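# Transfer green pen from blue plate to white plate

## Task

Lift the green pen off the blue plate and set it down on the white plate, then leave the grippers so that neither is in contact with the pen.

## Robot and tools

Robot: two arms, left_arm and right_arm, each with a two-finger parallel gripper. The scene frame has its origin at table-top height, midway between the arms' nominal mounts, with +z up, +x reaching out over the table and left_arm on the +y side. Image left and right do not match arm names. Calibrated bases in the scene frame: left_arm at (-0.015, +0.340, 0) m with quat_wxyz (+1.000, 0, 0, -0.004); right_arm at (+0.046, -0.370, 0) m with quat_wxyz (+1.000, 0, 0, +0.015). Both bases have +z as up. Every hand pose, velocity, target and wrist-camera pose an arm reports is in its own base frame. Head cameras and the table use the scene frame. Printed poses can be a few centimetres off, more when reaching far.

Gripper axes: the fingers point along the gripper's +z and close along its y. end_effector_position is the point between the pads, roughly 1 cm short of the fingertips.

The row (shared by execute_actions and move): one flat list of 16 numbers covering both arms, always all 16 even if one arm stays still. Order: left x, y, z, qw, qx, qy, qz, opening, then right x, y, z, qw, qx, qy, qz, opening. x, y, z are an absolute gripper position in metres in that arm's base frame; the quaternion is an absolute orientation, w first, in the same frame. Opening runs from -1 (closed) to +1 (fully open, 0.093 m); it is an absolute command, so a 0 means half-closed, not no change. To hold an arm still, resend its last reported position and quaternion with its current opening every time. To keep a gripper's orientation, repeat your chosen quaternion rather than copying the drifting reported one.

execute_actions: actions is a list of actions; each action is a table of up to 15 rows, one row per 1/30 s step, and a short table repeats its final row to fill 15 steps. An empty list just reports state and images. A target more than 0.6 m from a gripper's current position along any of its own axes gets the action rejected for both arms. cameras picks images: omitted, null or ["all"] gives all four (cam_head_left, cam_head_right, cam_left_wrist, cam_right_wrist, each 672x504); [] gives none; a wrong name voids the call.

move: target is one 16-number row or a list of up to 15 rows (waypoints), all absolute poses; each gripper travels in a straight line from its Hand target toward them, turning the short way. speed: m/s, 0.002 to 0.5, default 0.25, one value or one per waypoint; rotation capped at twice that in rad/s. blend: metres of corner rounding at intermediate waypoints, default 0 (stop at each). opening_speed: rate of the opening command per second on the -1..+1 scale, at least 0.2. blocking=false returns after about 0.5 s while motion continues; a new move then takes over. Whole move capped at 10 s. Paths do not avoid obstacles or the other arm. Openings from the first row go out at the start; openings changed in later rows are applied only after all arms stop at that row. Faster motion means more lag, straying and overshoot, and harder contact. Keep paths away from an arm's own base, which can flip its shoulder posture.

wait: seconds 0 to 10; arms keep their last command and a running move continues. stop: brakes the running move (needs braking distance). zoom_image: camera plus region [x0, y0, x1, y1] in pixels from the top-left, at most 504 by 504, taken from the latest image of that camera. finished_scene: scene is the integer number of the current scene; irreversible, so call it only once the pen rests on the white plate and both grippers are clear of it.

Controller behaviour: each step the commanded pose is clipped to 100 mm and 20 degrees from the measured pose, then solved by damped IK, favouring position. One action may fall short; each result's Hand target shows where the arm is actually headed, so send the remainder next. Weight and friction can leave the gripper low, short or tilted, and tiny moves may go nowhere or sideways; check position and orientation after each move and correct tilt.

Result lines: end_effector_position and end_effector_quat_wxyz per arm; Hand target; Tool commands (current opening commands); grip_measured (gripper motor on the -1..+1 scale, may read up to about 0.02 too open); Joint positions (waist, shoulder, elbow, wrist pitch, wrist yaw, wrist roll, then opening in metres, floored at 0); Joint velocities, marked within noise when the arm is still; Joint torques (offset, noisy; first three wrap at ±28 N m). A move adds a move: line: done, off_target, moving, held or fault, plus limits (paced = clipped, held = steps withheld). Arms not named in the ending are done, within 10 mm and 2 degrees. None of these prove contact.

Gripping: pads meet near -0.94; each millimetre of object width adds about 0.0208. For a firm grip command about 0.24 below the reading for the width; a thin or round pen may need lower, such as -1. Keep sending that value while carrying; to release, send a value well above the width reading. Avoid jumping far below the width reading in one step, which spikes force.

Avoid: dropping the pen or releasing it while moving, knocking anything off the table, fast impacts, hard presses, and bringing grippers, housings or wrist cameras together (the clearance check does not catch those). Long stretched holds or pushing at unreachable poses heat motors: MOTOR HOT appears at 75 °C, at 90 °C the arm folds and idles for the rest of the scene, at 100 °C it goes limp. Brief external tugs on held or loose objects can occur. Joint ranges (rad): waist -2.618 to 3.054, shoulder 0.000 to 3.142, elbow 0.000 to 3.142 (straight 2.901), wrist pitch and yaw -1.571 to 1.571, wrist roll -2.094 to 2.094.

Each tool is called after "Call:" as name([rows], argument=value, ...), one row to a line, values as JSON.

## Session

Call:
execute_actions(actions=[])

Scene clock: 0.00 s.
left_arm: end_effector_position=(+0.3863, +0.0433, +0.0918) grip_measured=+1.000 end_effector_quat_wxyz=(+0.582, -0.107, +0.802, +0.087) | right_arm: end_effector_position=(+0.3976, -0.0292, +0.0912) grip_measured=+1.000 end_effector_quat_wxyz=(+0.562, +0.076, +0.818, -0.095)
Joint positions: left_arm=[-0.004 1.58 0.356 0.898 -0.27 -0.075 0.093] | right_arm=[0.046 1.583 0.425 0.784 0.285 0.036 0.093]
Joint velocities: within noise
Joint torques (N m): no reading
Motor temperatures (°C): left_arm=[26 28 30 30 26 28 26] | right_arm=[27 30 26 26 26 27 27]
Heat: left arm: 30 °C; right arm: 30 °C.
Hand target: left_arm +0.3883, +0.0433, +0.0961; +0.586, -0.107, +0.798, +0.086 | right_arm +0.3991, -0.0291, +0.0945; +0.566, +0.077, +0.816, -0.094
Tool commands: left_gripper/opening=+1.0 right_gripper/opening=+1.0

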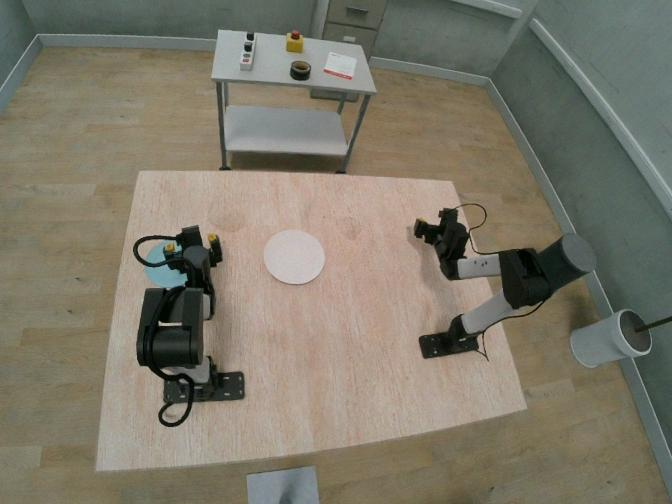

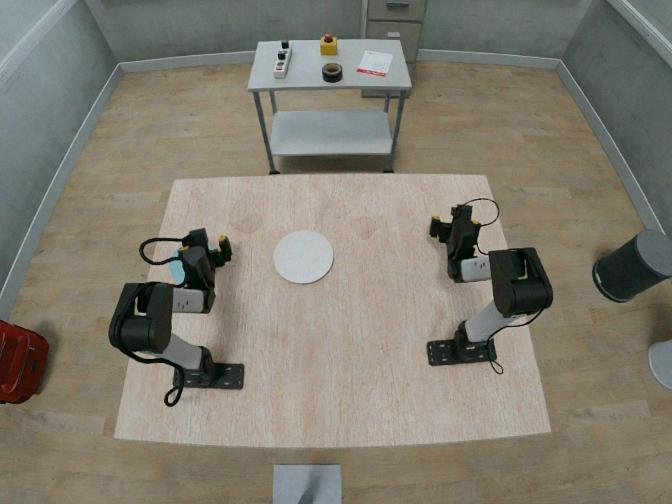

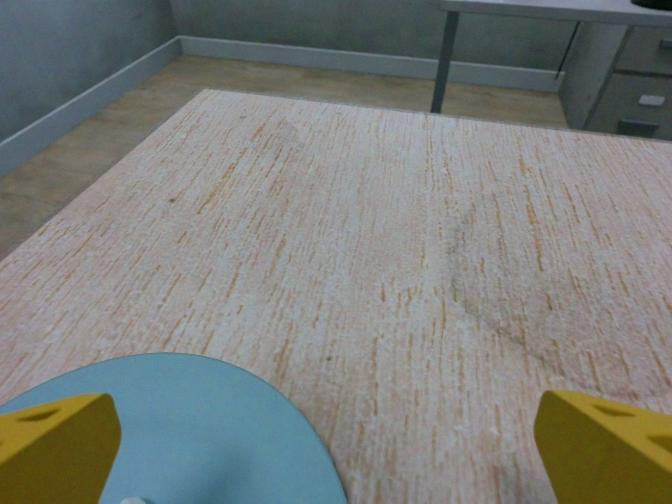

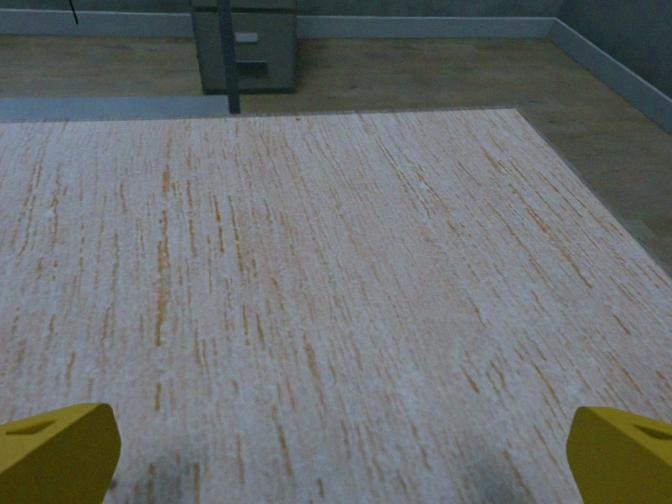

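Call:
move(target=[0.25,0.09,0.2,0.13,0,0.9915,0,1,0.3991,-0.0291,0.0945,0.566,0.077,0.816,-0.094,1])

Scene clock: 8.60 s.
left_arm: end_effector_position=(+0.2464, +0.0904, +0.1926) grip_measured=+1.000 end_effector_quat_wxyz=(+0.126, -0.011, +0.992, +0.005) | right_arm: end_effector_position=(+0.3976, -0.0292, +0.0912) grip_measured=+1.000 end_effector_quat_wxyz=(+0.562, +0.076, +0.818, -0.095)
Joint positions: left_arm=[0.408 1.34 1.328 -1.322 0.089 0.376 0.093] | right_arm=[0.046 1.583 0.425 0.784 0.285 0.036 0.093]
Joint velocities: within noise
Joint torques (N m): left_arm=[0.68 -2.65 10.67 0.78 0.26 0.2] | right_arm=[0.18 -5.98 5.26 2.74 0 0.09]
Motor temperatures (°C): left_arm=[26 28 31 32 26 28 26] | right_arm=[27 31 27 29 26 27 27]
Heat: left arm: 32 °C; right arm: 31 °C.
Hand target: left_arm +0.2485, +0.0912, +0.2010; +0.131, -0.007, +0.991, +0.001 | right_arm +0.3991, -0.0291, +0.0945; +0.566, +0.077, +0.816, -0.094
Off the commanded pose: left_arm 0.008 m, 1 deg | right_arm 0.004 m, 1 deg.
move: done

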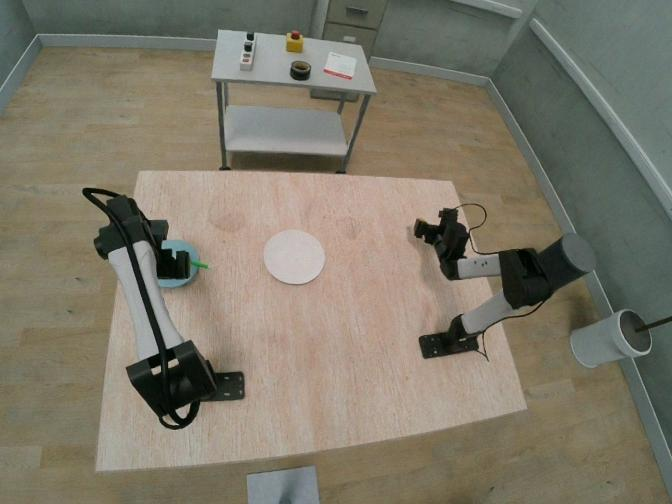

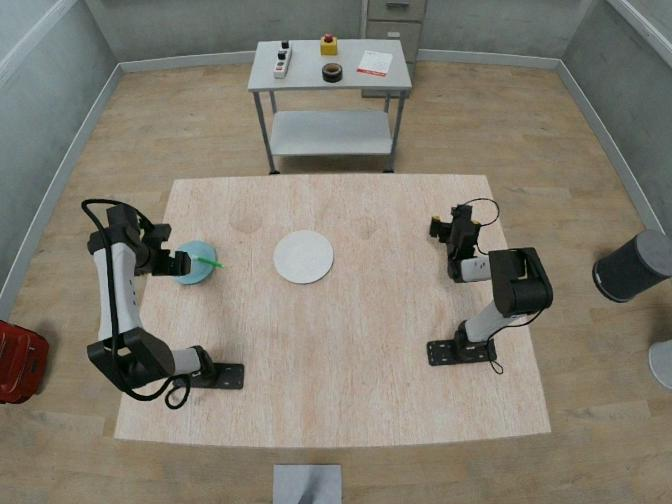

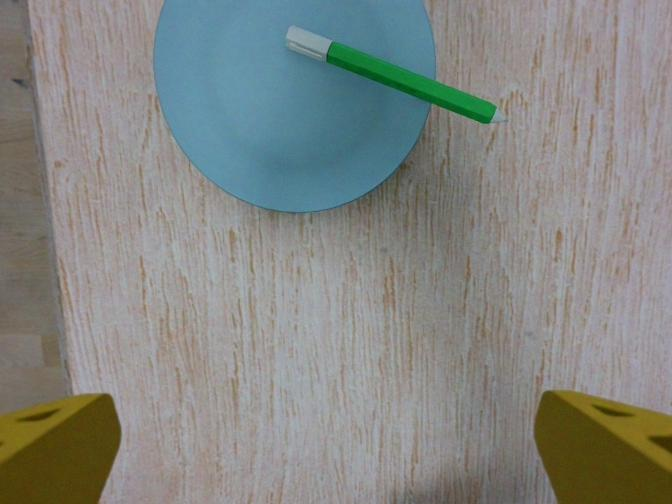

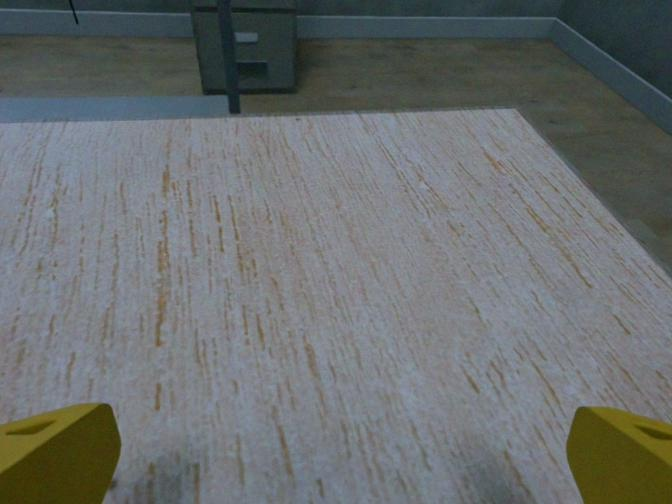

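Call:
move(target=[0.315,0.063,0.2,0.13,0,0.9915,0,0.3,0.3991,-0.0291,0.0945,0.566,0.077,0.816,-0.094,1], cameras=["cam_left_wrist"])

Scene clock: 20.67 s.
left_arm: end_effector_position=(+0.3046, +0.0591, +0.1908) grip_measured=+0.303 end_effector_quat_wxyz=(+0.114, +0.010, +0.993, -0.011) | right_arm: end_effector_position=(+0.3976, -0.0292, +0.0912) grip_measured=+1.000 end_effector_quat_wxyz=(+0.562, +0.076, +0.818, -0.095)
Joint positions: left_arm=[0.233 1.536 1.494 -1.312 0.076 0.244 0.06] | right_arm=[0.046 1.583 0.425 0.784 0.285 0.036 0.093]
Joint velocities: within noise
Joint torques (N m): left_arm=[-0.49 -4.16 10.63 1.1 -0.12 -0.13] | right_arm=[0.2 -5.97 5.29 2.74 -0.01 0.1]
Motor temperatures (°C): left_arm=[26 28 34 31 26 28 26] | right_arm=[27 32 28 32 26 27 27]
Heat: left arm: 34 °C; right arm: 32 °C.
Hand target: left_arm +0.3148, +0.0630, +0.2002; +0.131, +0.004, +0.991, +0.000 | right_arm +0.3991, -0.0291, +0.0945; +0.566, +0.077, +0.816, -0.094
Off the commanded pose: left_arm 0.014 m, 3 deg | right_arm 0.004 m, 1 deg.
move: off_target (left_arm)
Images, in order (width x height): cam_left_wrist 672x504.

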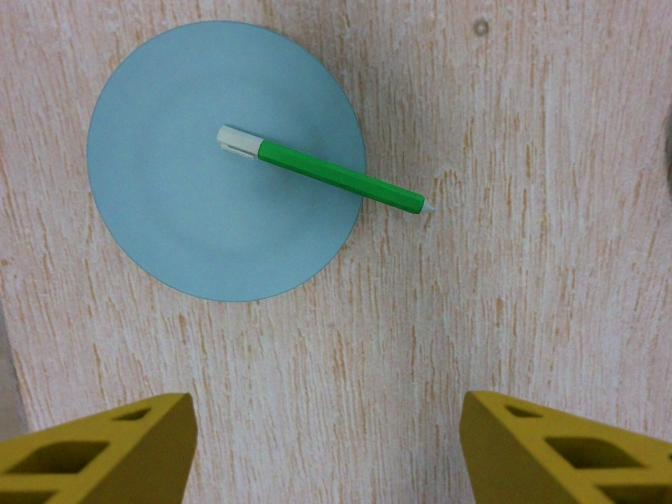

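Call:
move(target=[0.38,0.06,0.12,0,-0.574,0.819,0,0.3,0.3991,-0.0291,0.0945,0.566,0.077,0.816,-0.094,1])

Scene clock: 35.60 s.
left_arm: end_effector_position=(+0.3739, +0.0604, +0.1170) grip_measured=+0.303 end_effector_quat_wxyz=(-0.005, -0.570, +0.821, -0.004) | right_arm: end_effector_position=(+0.3976, -0.0292, +0.0912) grip_measured=+1.000 end_effector_quat_wxyz=(+0.562, +0.076, +0.818, -0.095)
Joint positions: left_arm=[0.165 1.991 1.771 -1.355 0.01 -1.049 0.06] | right_arm=[0.046 1.583 0.425 0.784 0.285 0.036 0.093]
Joint velocities: within noise
Joint torques (N m): left_arm=[-0.8 -6.83 10.18 0.28 -0.03 -0.13] | right_arm=[0.2 -5.97 5.29 2.73 -0.01 0.09]
Motor temperatures (°C): left_arm=[26 29 35 31 26 28 26] | right_arm=[27 33 29 34 26 27 27]
Heat: left arm: 35 °C; right arm: 34 °C.
Hand target: left_arm +0.3800, +0.0582, +0.1203; -0.002, -0.573, +0.820, -0.005 | right_arm +0.3991, -0.0291, +0.0945; +0.566, +0.077, +0.816, -0.094
Off the commanded pose: left_arm 0.007 m, 1 deg | right_arm 0.004 m, 1 deg.
move: done

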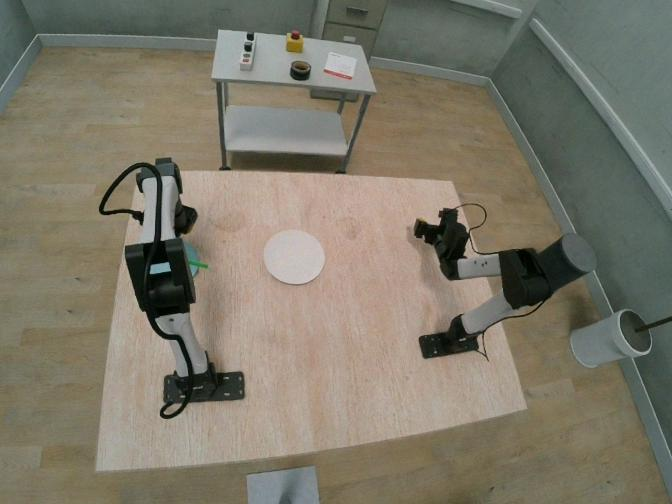

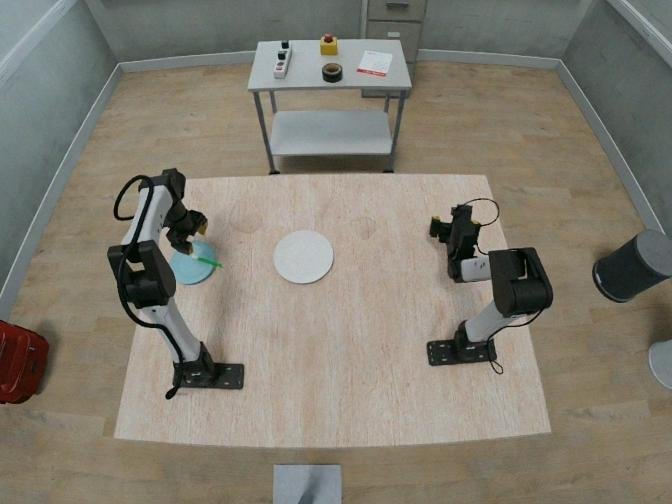

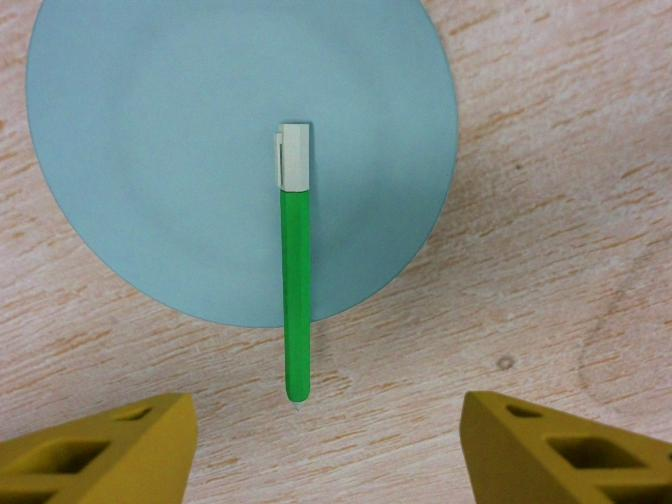

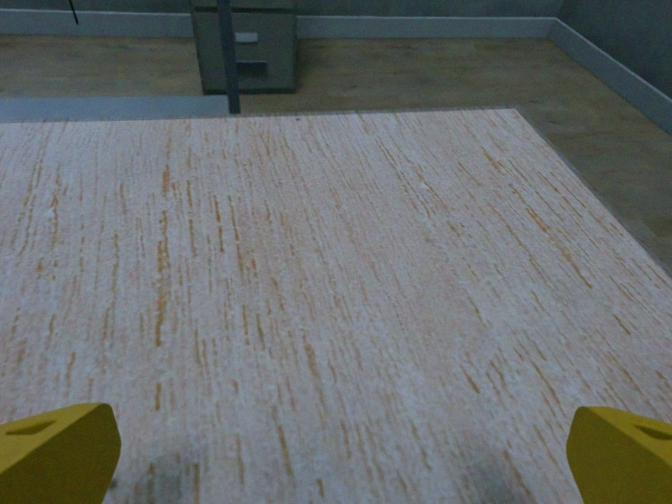

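Call:
move(target=[0.381,0.095,0.07,0,-0.574,0.819,0,0.3,0.3991,-0.0291,0.0945,0.566,0.077,0.816,-0.094,1], cameras=["cam_left_wrist","cam_head_right"])

Scene clock: 45.83 s.
left_arm: end_effector_position=(+0.3832, +0.0935, +0.0798) grip_measured=+0.303 end_effector_quat_wxyz=(+0.005, -0.583, +0.812, -0.008) | right_arm: end_effector_position=(+0.3976, -0.0292, +0.0912) grip_measured=+1.000 end_effector_quat_wxyz=(+0.562, +0.076, +0.818, -0.095)
Joint positions: left_arm=[0.244 2.042 1.697 -1.21 0.01 -1.001 0.06] | right_arm=[0.046 1.583 0.425 0.784 0.285 0.036 0.093]
Joint velocities: within noise
Joint torques (N m): left_arm=[-0.02 -7.69 4.98 0.67 -0.15 0.19] | right_arm=[0.23 -6 5.27 2.73 0 0.1]
Motor temperatures (°C): left_arm=[26 31 36 31 26 28 26] | right_arm=[27 33 29 34 26 27 27]
Heat: left arm: 36 °C; right arm: 34 °C.
Hand target: left_arm +0.3810, +0.0947, +0.0702; +0.000, -0.577, +0.817, +0.000 | right_arm +0.3991, -0.0291, +0.0945; +0.566, +0.077, +0.816, -0.094
Off the commanded pose: left_arm 0.010 m, 2 deg | right_arm 0.004 m, 1 deg.
move: done
Images, in order (width x height): cam_head_right 672x504, cam_left_wrist 672x504.

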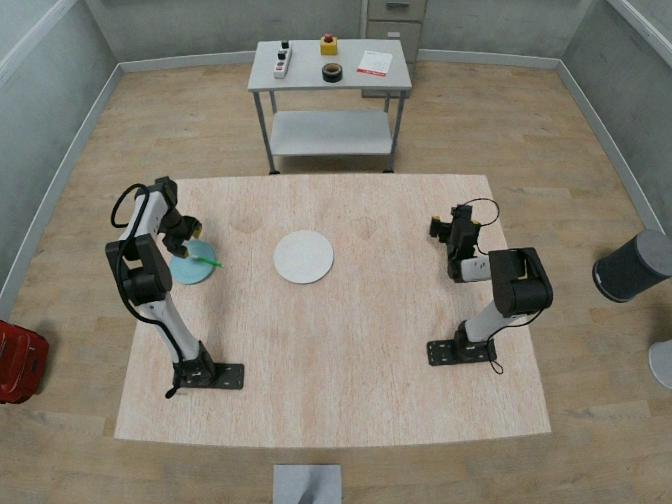

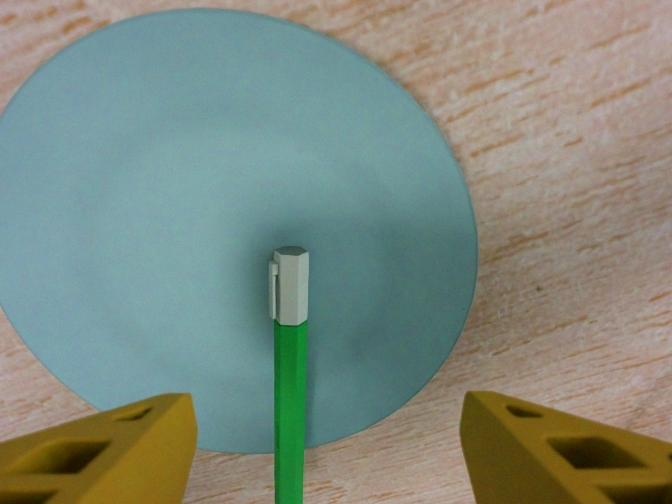

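Call:
move([
  [0.368,0.098,0.045,0,-0.574,0.819,0,0.3,0.3991,-0.0291,0.0945,0.566,0.077,0.816,-0.094,1],
  [0.368,0.098,0.018,0,-0.574,0.819,0,0.3,0.3991,-0.0291,0.0945,0.566,0.077,0.816,-0.094,1],
], speed=0.1, cameras=["cam_left_wrist","cam_head_right"])

Scene clock: 53.77 s.
left_arm: end_effector_position=(+0.3735, +0.0950, +0.0295) grip_measured=+0.303 end_effector_quat_wxyz=(+0.008, -0.578, +0.816, -0.009) | right_arm: end_effector_position=(+0.3976, -0.0292, +0.0912) grip_measured=+1.000 end_effector_quat_wxyz=(+0.562, +0.076, +0.818, -0.095)
Joint positions: left_arm=[0.254 2.042 1.492 -1 0.01 -0.978 0.06] | right_arm=[0.046 1.583 0.425 0.784 0.285 0.036 0.093]
Joint velocities: within noise
Joint torques (N m): left_arm=[0.53 -7.23 4.51 0.68 -0.16 0.19] | right_arm=[0.23 -5.97 5.27 2.73 0 0.1]
Motor temperatures (°C): left_arm=[26 32 35 31 26 28 26] | right_arm=[27 33 29 35 26 27 27]
Heat: left arm: 35 °C; right arm: 35 °C.
Hand target: left_arm +0.3679, +0.0979, +0.0183; +0.000, -0.574, +0.819, +0.000 | right_arm +0.3991, -0.0291, +0.0945; +0.566, +0.077, +0.816, -0.094
Off the commanded pose: left_arm 0.013 m, 1 deg | right_arm 0.004 m, 1 deg.
move: off_target (left_arm)
Images, in order (width x height): cam_head_right 672x504, cam_left_wrist 672x504.

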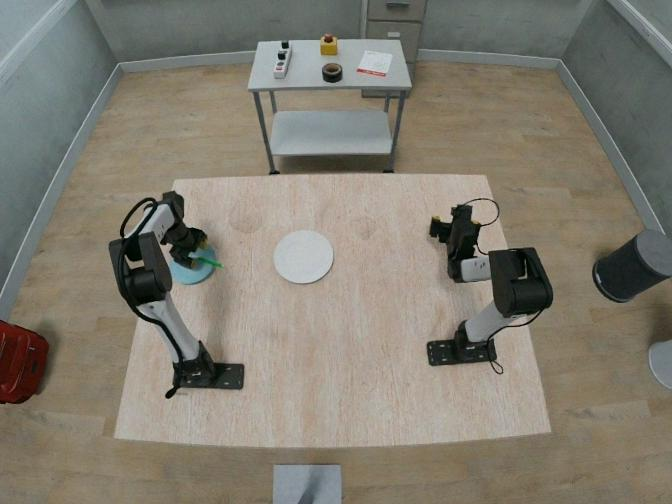

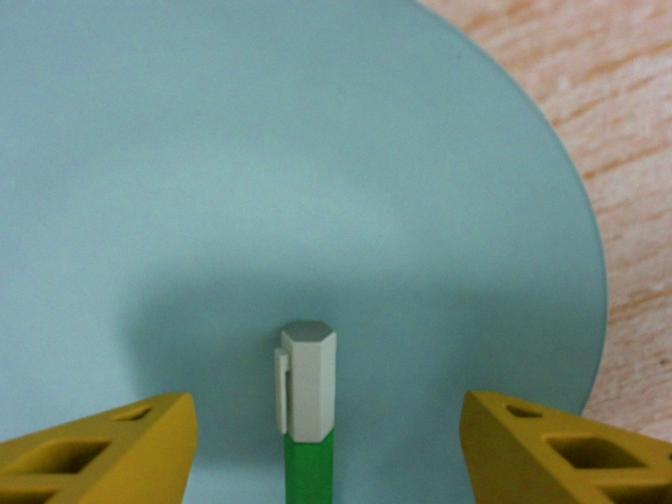

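Call:
move([
  [0.364,0.081,0.01,0,-0.574,0.819,0,0.3,0.3991,-0.0291,0.0945,0.566,0.077,0.816,-0.094,1],
], speed=0.06, cameras=["cam_left_wrist"])

Call:
move([
  [0.364,0.081,0.01,0,-0.574,0.819,0,-0.95,0.3991,-0.0291,0.0945,0.566,0.077,0.816,-0.094,1],
], opening_speed=1, cameras=["cam_left_wrist"])

Scene clock: 62.70 s.
left_arm: end_effector_position=(+0.3679, +0.0890, +0.0202) grip_measured=+0.302 end_effector_quat_wxyz=(+0.006, -0.574, +0.819, +0.000) | right_arm: end_effector_position=(+0.3976, -0.0292, +0.0912) grip_measured=+1.000 end_effector_quat_wxyz=(+0.562, +0.076, +0.818, -0.095)
Joint positions: left_arm=[0.235 2.039 1.449 -0.97 -0.005 -0.987 0.06] | right_arm=[0.046 1.583 0.425 0.784 0.285 0.036 0.093]
Joint velocities: within noise
Joint torques (N m): left_arm=[-1.55 -8.1 3.1 0.79 -0.14 -0.13] | right_arm=[0.21 -5.98 5.27 2.72 0 0.1]
Motor temperatures (°C): left_arm=[26 34 34 31 26 28 26] | right_arm=[27 33 30 36 26 27 27]
Heat: left arm: 34 °C; right arm: 36 °C.
Hand target: left_arm +0.3634, +0.0831, +0.0103; +0.002, -0.573, +0.819, +0.006 | right_arm +0.3991, -0.0291, +0.0945; +0.566, +0.077, +0.816, -0.094
Off the commanded pose: left_arm 0.014 m, 1 deg | right_arm 0.004 m, 1 deg.
move: off_target (left_arm)
Images, in order (width x height): cam_left_wrist 672x504.

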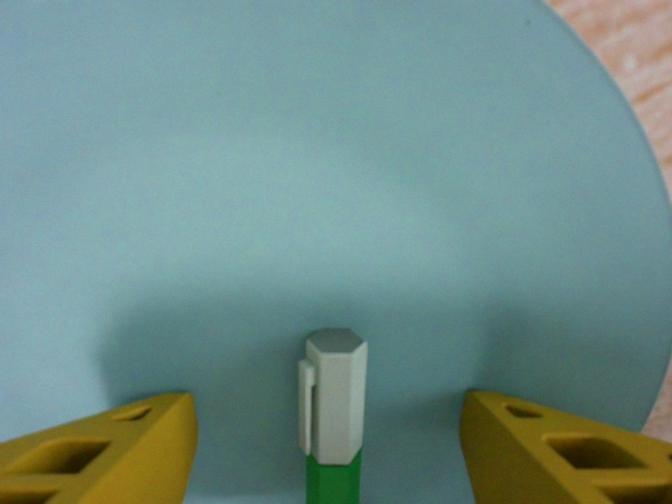

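Scene clock: 64.93 s.
left_arm: end_effector_position=(+0.3727, +0.0863, +0.0203) grip_measured=-0.875 end_effector_quat_wxyz=(+0.012, -0.573, +0.820, -0.006) | right_arm: end_effector_position=(+0.3976, -0.0292, +0.0912) grip_measured=+1.000 end_effector_quat_wxyz=(+0.562, +0.076, +0.818, -0.095)
Joint positions: left_arm=[0.229 2.039 1.449 -0.954 0.003 -0.991 0.003] | right_arm=[0.046 1.583 0.425 0.784 0.285 0.036 0.093]
Joint velocities: within noise
Joint torques (N m): left_arm=[-0.95 -8.13 3.14 0.65 0.01 -0.13] | right_arm=[0.23 -5.97 5.27 2.73 -0.01 0.1]
Motor temperatures (°C): left_arm=[26 34 34 31 26 28 26] | right_arm=[27 33 30 36 26 27 27]
Heat: left arm: 34 °C; right arm: 36 °C.
Hand target: left_arm +0.3642, +0.0799, +0.0103; -0.002, -0.574, +0.819, -0.003 | right_arm +0.3991, -0.0291, +0.0945; +0.566, +0.077, +0.816, -0.094
Off the commanded pose: left_arm 0.015 m, 2 deg | right_arm 0.004 m, 1 deg.
move: off_target (left_arm)
Images, in order (width x height): cam_left_wrist 672x504.

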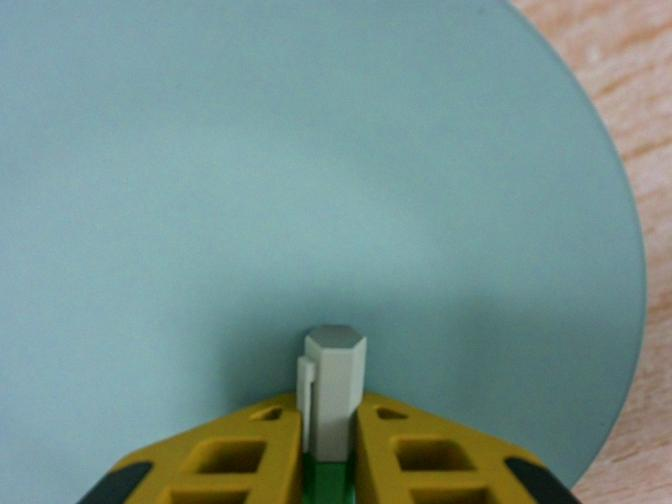

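Call:
move([
  [0.372,0.08,0.11,0,-0.574,0.819,0,-0.95,0.3991,-0.0291,0.0945,0.566,0.077,0.816,-0.094,1],
  [0.375,-0.21,0.11,0,-0.259,0.966,0,-0.95,0.3991,-0.0291,0.0945,0.566,0.077,0.816,-0.094,1],
], blend=0.03, speed=0.2)

Scene clock: 76.77 s.
left_arm: end_effector_position=(+0.3687, -0.2092, +0.1084) grip_measured=-0.883 end_effector_quat_wxyz=(-0.005, -0.254, +0.967, +0.000) | right_arm: end_effector_position=(+0.3976, -0.0292, +0.0912) grip_measured=+1.000 end_effector_quat_wxyz=(+0.562, +0.076, +0.818, -0.095)
Joint positions: left_arm=[-0.513 2.195 2.047 -1.429 0.007 -1.026 0.003] | right_arm=[0.046 1.583 0.425 0.784 0.285 0.036 0.093]
Joint velocities: within noise
Joint torques (N m): left_arm=[0.23 -7.98 10.17 0.27 -0.11 0.04] | right_arm=[0.23 -6 5.29 2.73 0 0.1]
Motor temperatures (°C): left_arm=[26 35 34 30 26 28 26] | right_arm=[27 34 30 37 26 27 27]
Heat: left arm: 35 °C; right arm: 37 °C.
Hand target: left_arm +0.3741, -0.2095, +0.1099; -0.002, -0.255, +0.967, +0.000 | right_arm +0.3991, -0.0291, +0.0945; +0.566, +0.077, +0.816, -0.094
Off the commanded pose: left_arm 0.007 m, 1 deg | right_arm 0.004 m, 1 deg.
move: done

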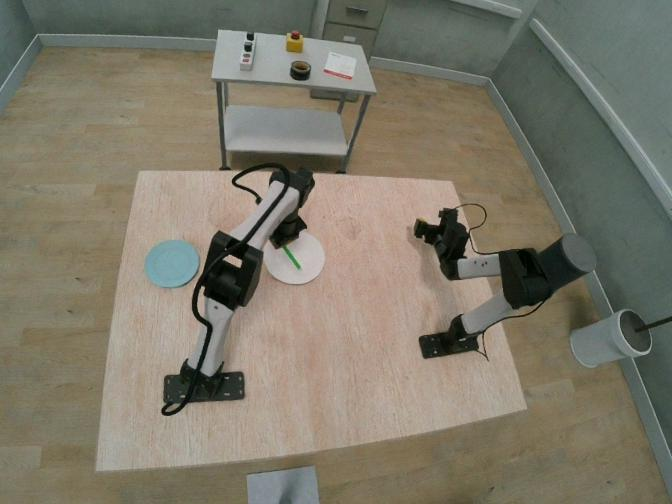

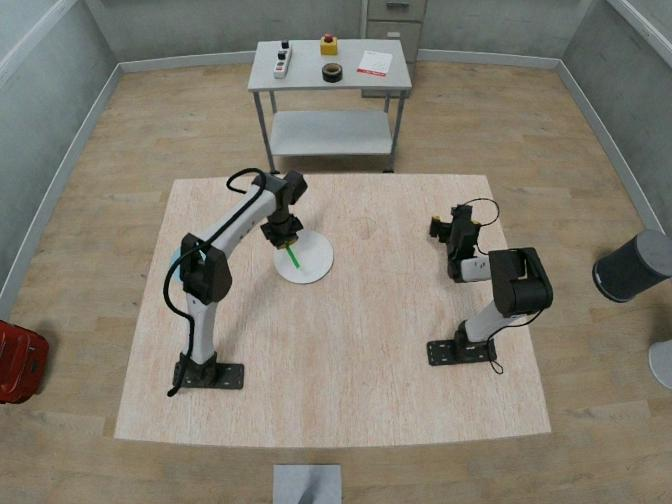

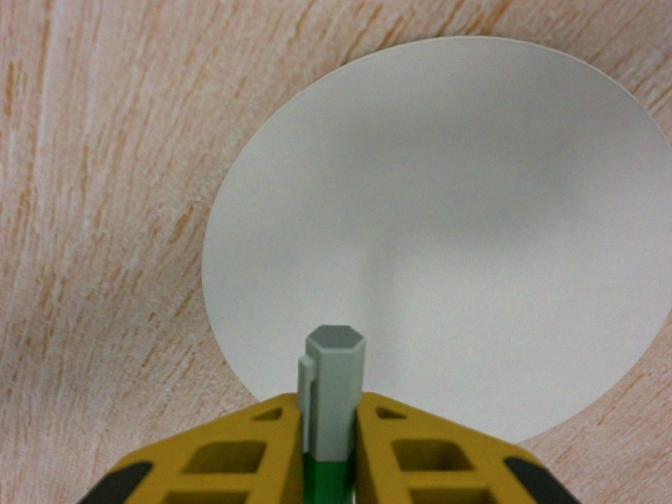

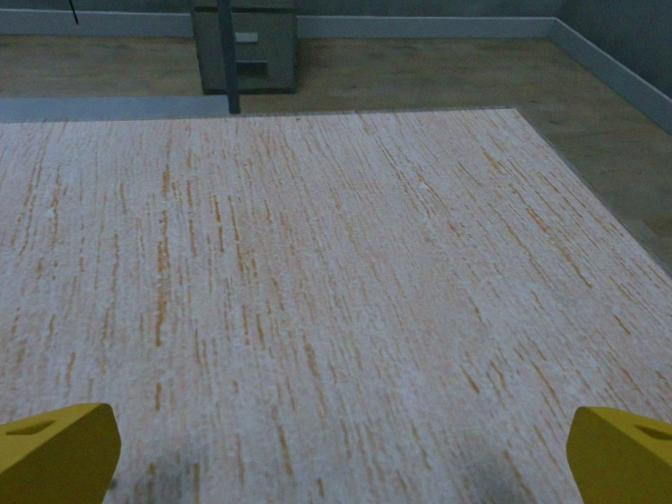

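Call:
move([
  [0.42,-0.212,0.065,0,-0.259,0.966,0,-0.95,0.3991,-0.0291,0.0945,0.566,0.077,0.816,-0.094,1],
], cameras=["cam_left_wrist","cam_head_left","cam_head_right"])

Scene clock: 84.77 s.
left_arm: end_effector_position=(+0.4116, -0.2111, +0.0632) grip_measured=-0.883 end_effector_quat_wxyz=(-0.010, -0.269, +0.963, +0.004) | right_arm: end_effector_position=(+0.3976, -0.0292, +0.0912) grip_measured=+1.000 end_effector_quat_wxyz=(+0.562, +0.076, +0.818, -0.095)
Joint positions: left_arm=[-0.471 2.404 2.222 -1.408 0.007 -1.015 0.003] | right_arm=[0.046 1.583 0.425 0.784 0.285 0.036 0.093]
Joint velocities: within noise
Joint torques (N m): left_arm=[0.28 -9.47 10.04 0.4 -0.13 0.2] | right_arm=[0.2 -5.98 5.27 2.73 0 0.1]
Motor temperatures (°C): left_arm=[26 36 35 30 26 28 27] | right_arm=[27 34 30 37 26 27 27]
Heat: left arm: 36 °C; right arm: 37 °C.
Hand target: left_arm +0.4200, -0.2120, +0.0651; +0.001, -0.263, +0.965, -0.001 | right_arm +0.3991, -0.0291, +0.0945; +0.566, +0.077, +0.816, -0.094
Off the commanded pose: left_arm 0.009 m, 2 deg | right_arm 0.004 m, 1 deg.
move: done
Images, in order (width x height): cam_head_left 672x504, cam_head_right 672x504, cam_left_wrist 672x504.

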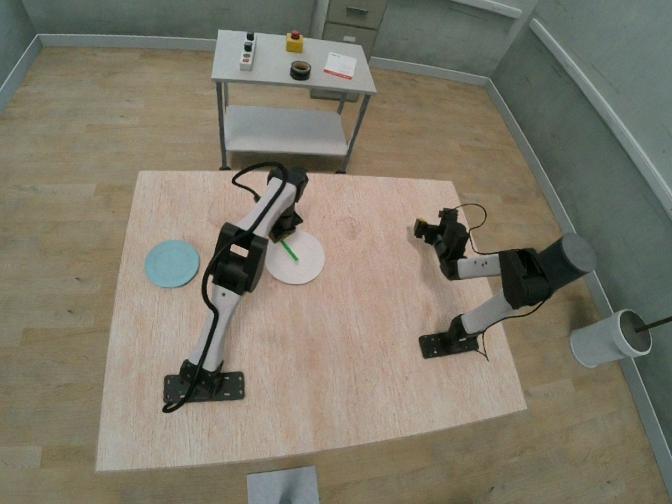

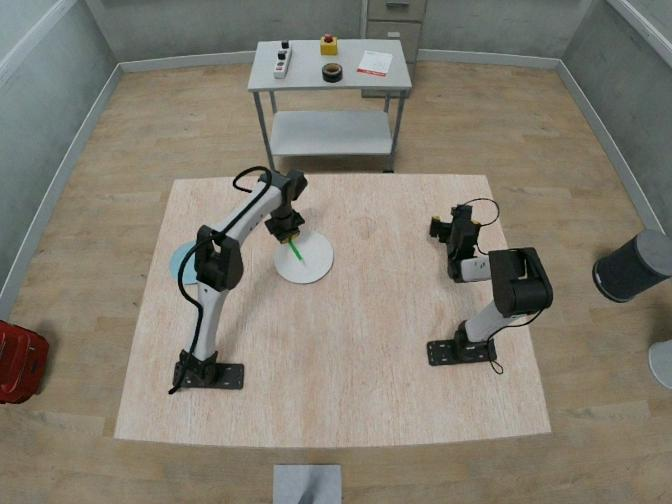

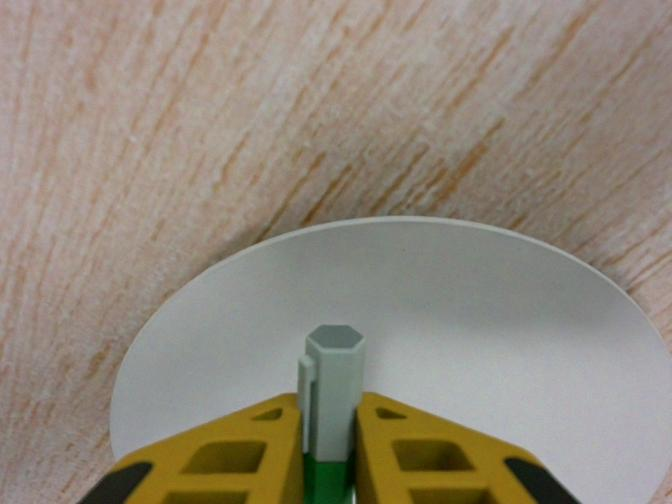

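Call:
move([
  [0.414,-0.23,0.015,0,-0.259,0.966,0,-0.95,0.3991,-0.0291,0.0945,0.566,0.077,0.816,-0.094,1],
], cameras=["cam_left_wrist","cam_head_left"], speed=0.08)

Scene clock: 94.00 s.
left_arm: end_effector_position=(+0.4172, -0.2297, +0.0290) grip_measured=-0.883 end_effector_quat_wxyz=(+0.005, -0.254, +0.967, -0.010) | right_arm: end_effector_position=(+0.3976, -0.0292, +0.0912) grip_measured=+1.000 end_effector_quat_wxyz=(+0.562, +0.076, +0.818, -0.095)
Joint positions: left_arm=[-0.501 2.426 2.125 -1.248 0.007 -1.015 0.003] | right_arm=[0.046 1.583 0.425 0.784 0.285 0.036 0.093]
Joint velocities: within noise
Joint torques (N m): left_arm=[-0.68 -9.51 4.93 0.68 -0.13 -0.13] | right_arm=[0.21 -6 5.29 2.74 0 0.1]
Motor temperatures (°C): left_arm=[26 37 35 30 26 28 27] | right_arm=[27 34 30 38 26 27 27]
Heat: left arm: 37 °C; right arm: 38 °C.
Hand target: left_arm +0.4136, -0.2298, +0.0151; +0.000, -0.258, +0.966, +0.001 | right_arm +0.3991, -0.0291, +0.0945; +0.566, +0.077, +0.816, -0.094
Off the commanded pose: left_arm 0.014 m, 1 deg | right_arm 0.004 m, 1 deg.
move: off_target (left_arm)
Images, in order (width x height): cam_head_left 672x504, cam_left_wrist 672x504.

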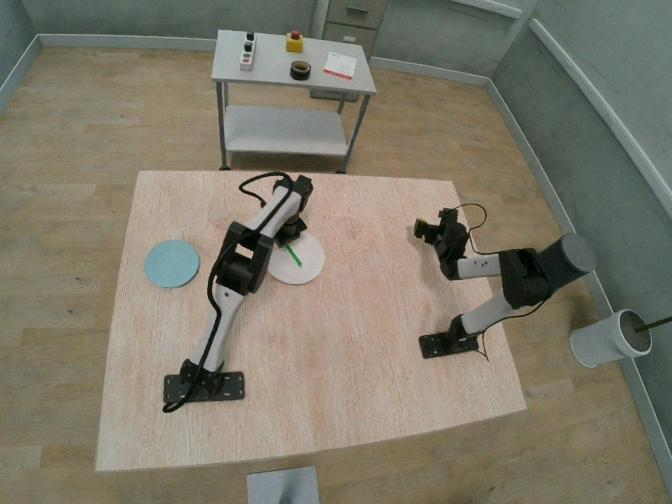

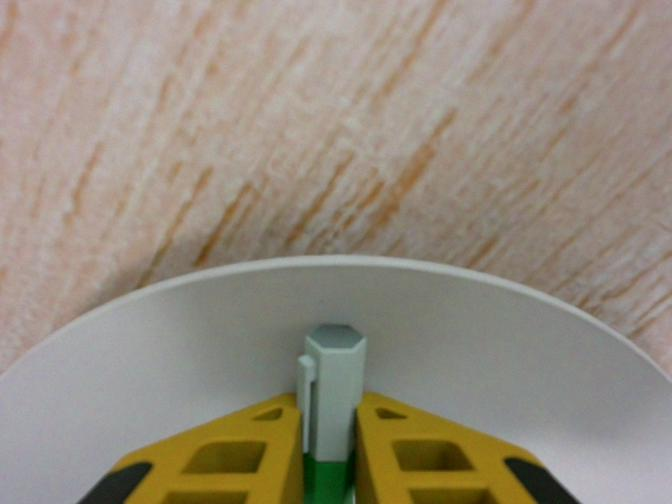

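Call:
move([
  [0.392,-0.238,0.012,0,-0.259,0.966,0,-0.95,0.3991,-0.0291,0.0945,0.566,0.077,0.816,-0.094,1],
], cameras=["cam_left_wrist","cam_head_left"], speed=0.06)

Scene clock: 99.00 s.
left_arm: end_effector_position=(+0.4092, -0.2347, +0.0228) grip_measured=-0.883 end_effector_quat_wxyz=(+0.026, -0.256, +0.966, -0.006) | right_arm: end_effector_position=(+0.3976, -0.0292, +0.0912) grip_measured=+1.000 end_effector_quat_wxyz=(+0.562, +0.076, +0.818, -0.095)
Joint positions: left_arm=[-0.531 2.377 2.012 -1.161 -0.028 -1.049 0.003] | right_arm=[0.046 1.583 0.425 0.784 0.285 0.036 0.093]
Joint velocities: within noise
Joint torques (N m): left_arm=[-1.4 -10.8 3.02 0.5 0.11 -0.14] | right_arm=[0.23 -6.01 5.3 2.73 -0.01 0.1]
Motor temperatures (°C): left_arm=[26 38 35 30 26 28 27] | right_arm=[27 34 30 38 26 27 27]
Heat: left arm: 38 °C; right arm: 38 °C.
Hand target: left_arm +0.3933, -0.2357, +0.0124; +0.004, -0.256, +0.967, +0.005 | right_arm +0.3991, -0.0291, +0.0945; +0.566, +0.077, +0.816, -0.094
Off the commanded pose: left_arm 0.021 m, 3 deg | right_arm 0.004 m, 1 deg.
move: off_target (left_arm)
Images, in order (width x height): cam_head_left 672x504, cam_left_wrist 672x504.

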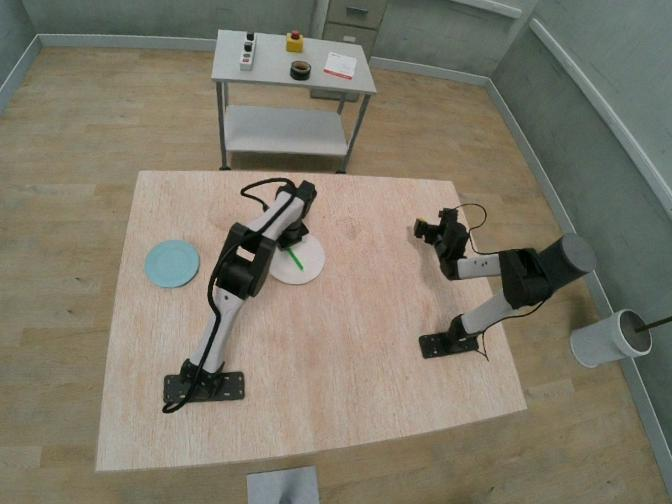

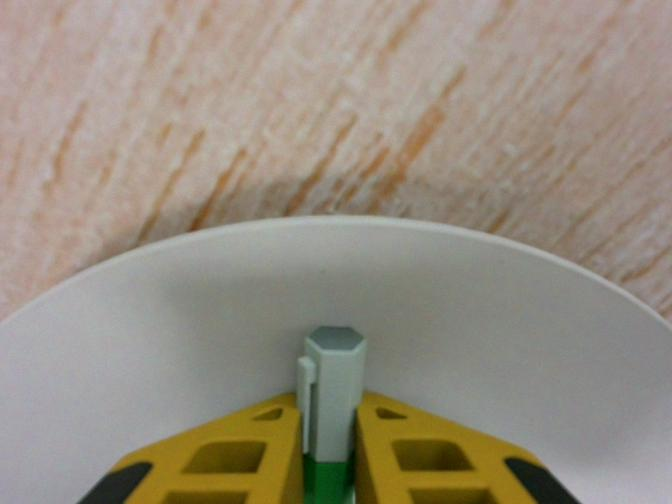

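Call:
move([
  [0.407,-0.235,0.014,0,-0.259,0.966,0,-0.3,0.3991,-0.0291,0.0945,0.566,0.077,0.816,-0.094,1],
], cameras=["cam_left_wrist"], opening_speed=0.6)

Call:
move([
  [0.405,-0.235,0.13,0,-0.259,0.966,0,-0.1,0.3991,-0.0291,0.0945,0.566,0.077,0.816,-0.094,1],
], cameras=["cam_left_wrist","cam_head_left"])

Scene clock: 105.40 s.
left_arm: end_effector_position=(+0.4047, -0.2287, +0.0232) grip_measured=-0.303 end_effector_quat_wxyz=(+0.012, -0.263, +0.965, +0.007) | right_arm: end_effector_position=(+0.3976, -0.0292, +0.0912) grip_measured=+1.000 end_effector_quat_wxyz=(+0.562, +0.076, +0.818, -0.095)
Joint positions: left_arm=[-0.524 2.388 2.034 -1.21 -0.026 -1.056 0.031] | right_arm=[0.046 1.583 0.425 0.784 0.285 0.036 0.093]
Joint velocities: within noise
Joint torques (N m): left_arm=[-0.06 -7.97 9.22 0.48 0.25 0.04] | right_arm=[0.21 -6 5.29 2.73 0 0.1]
Motor temperatures (°C): left_arm=[26 38 35 30 26 28 27] | right_arm=[27 34 30 38 26 27 27]
Heat: left arm: 38 °C; right arm: 38 °C.
Hand target: left_arm +0.4065, -0.2347, +0.0141; +0.000, -0.262, +0.965, +0.000 | right_arm +0.3991, -0.0291, +0.0945; +0.566, +0.077, +0.816, -0.094
Off the commanded pose: left_arm 0.011 m, 2 deg | right_arm 0.004 m, 1 deg.
move: off_target (left_arm)
Images, in order (width x height): cam_left_wrist 672x504.

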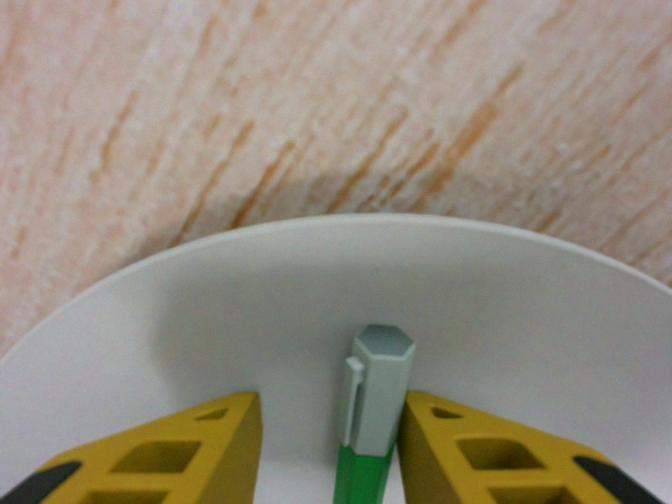

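Scene clock: 106.83 s.
left_arm: end_effector_position=(+0.4069, -0.2341, +0.1206) grip_measured=-0.103 end_effector_quat_wxyz=(+0.022, -0.263, +0.964, -0.019) | right_arm: end_effector_position=(+0.3976, -0.0292, +0.0912) grip_measured=+1.000 end_effector_quat_wxyz=(+0.562, +0.076, +0.818, -0.095)
Joint positions: left_arm=[-0.524 2.389 2.425 -1.549 -0.005 -1.056 0.04] | right_arm=[0.046 1.583 0.425 0.784 0.285 0.036 0.093]
Joint velocities: within noise
Joint torques (N m): left_arm=[-0.27 -11.34 8.2 0.4 0.15 0.11] | right_arm=[0.25 -6.01 5.26 2.74 -0.01 0.1]
Motor temperatures (°C): left_arm=[26 38 35 30 26 28 27] | right_arm=[27 34 30 39 26 27 27]
Heat: left arm: 38 °C; right arm: 39 °C.
Hand target: left_arm +0.4040, -0.2367, +0.1295; +0.020, -0.259, +0.965, -0.028 | right_arm +0.3991, -0.0291, +0.0945; +0.566, +0.077, +0.816, -0.094
Off the commanded pose: left_arm 0.010 m, 3 deg | right_arm 0.004 m, 1 deg.
joint sent to its limit (left arm) — joint 4 (wrist pitch), lower limit. The joint targets are off in orientation, not in position.
move: off_target (left_arm)
Images, in order (width x height): cam_head_left 672x504, cam_left_wrist 672x504.

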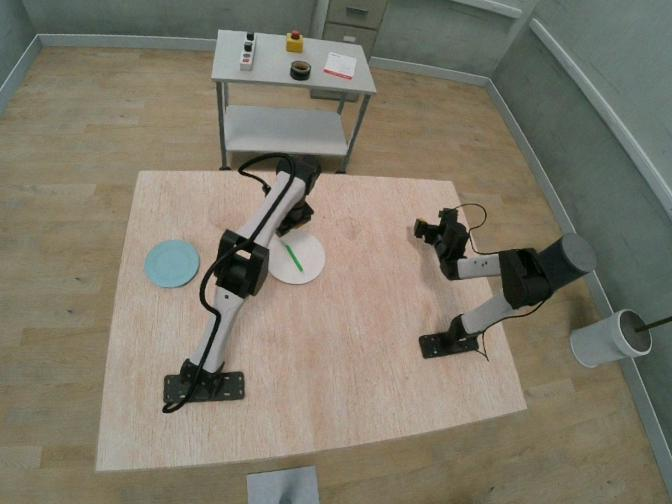

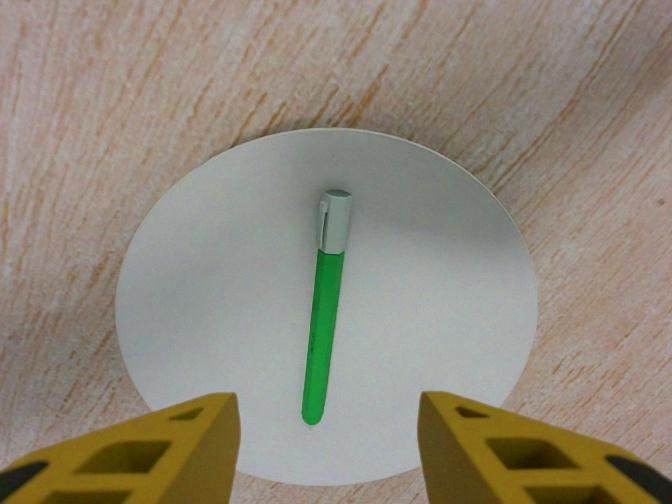

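Perfect.

Call:
finished_scene(scene=1)

The scene is finished: the task was done.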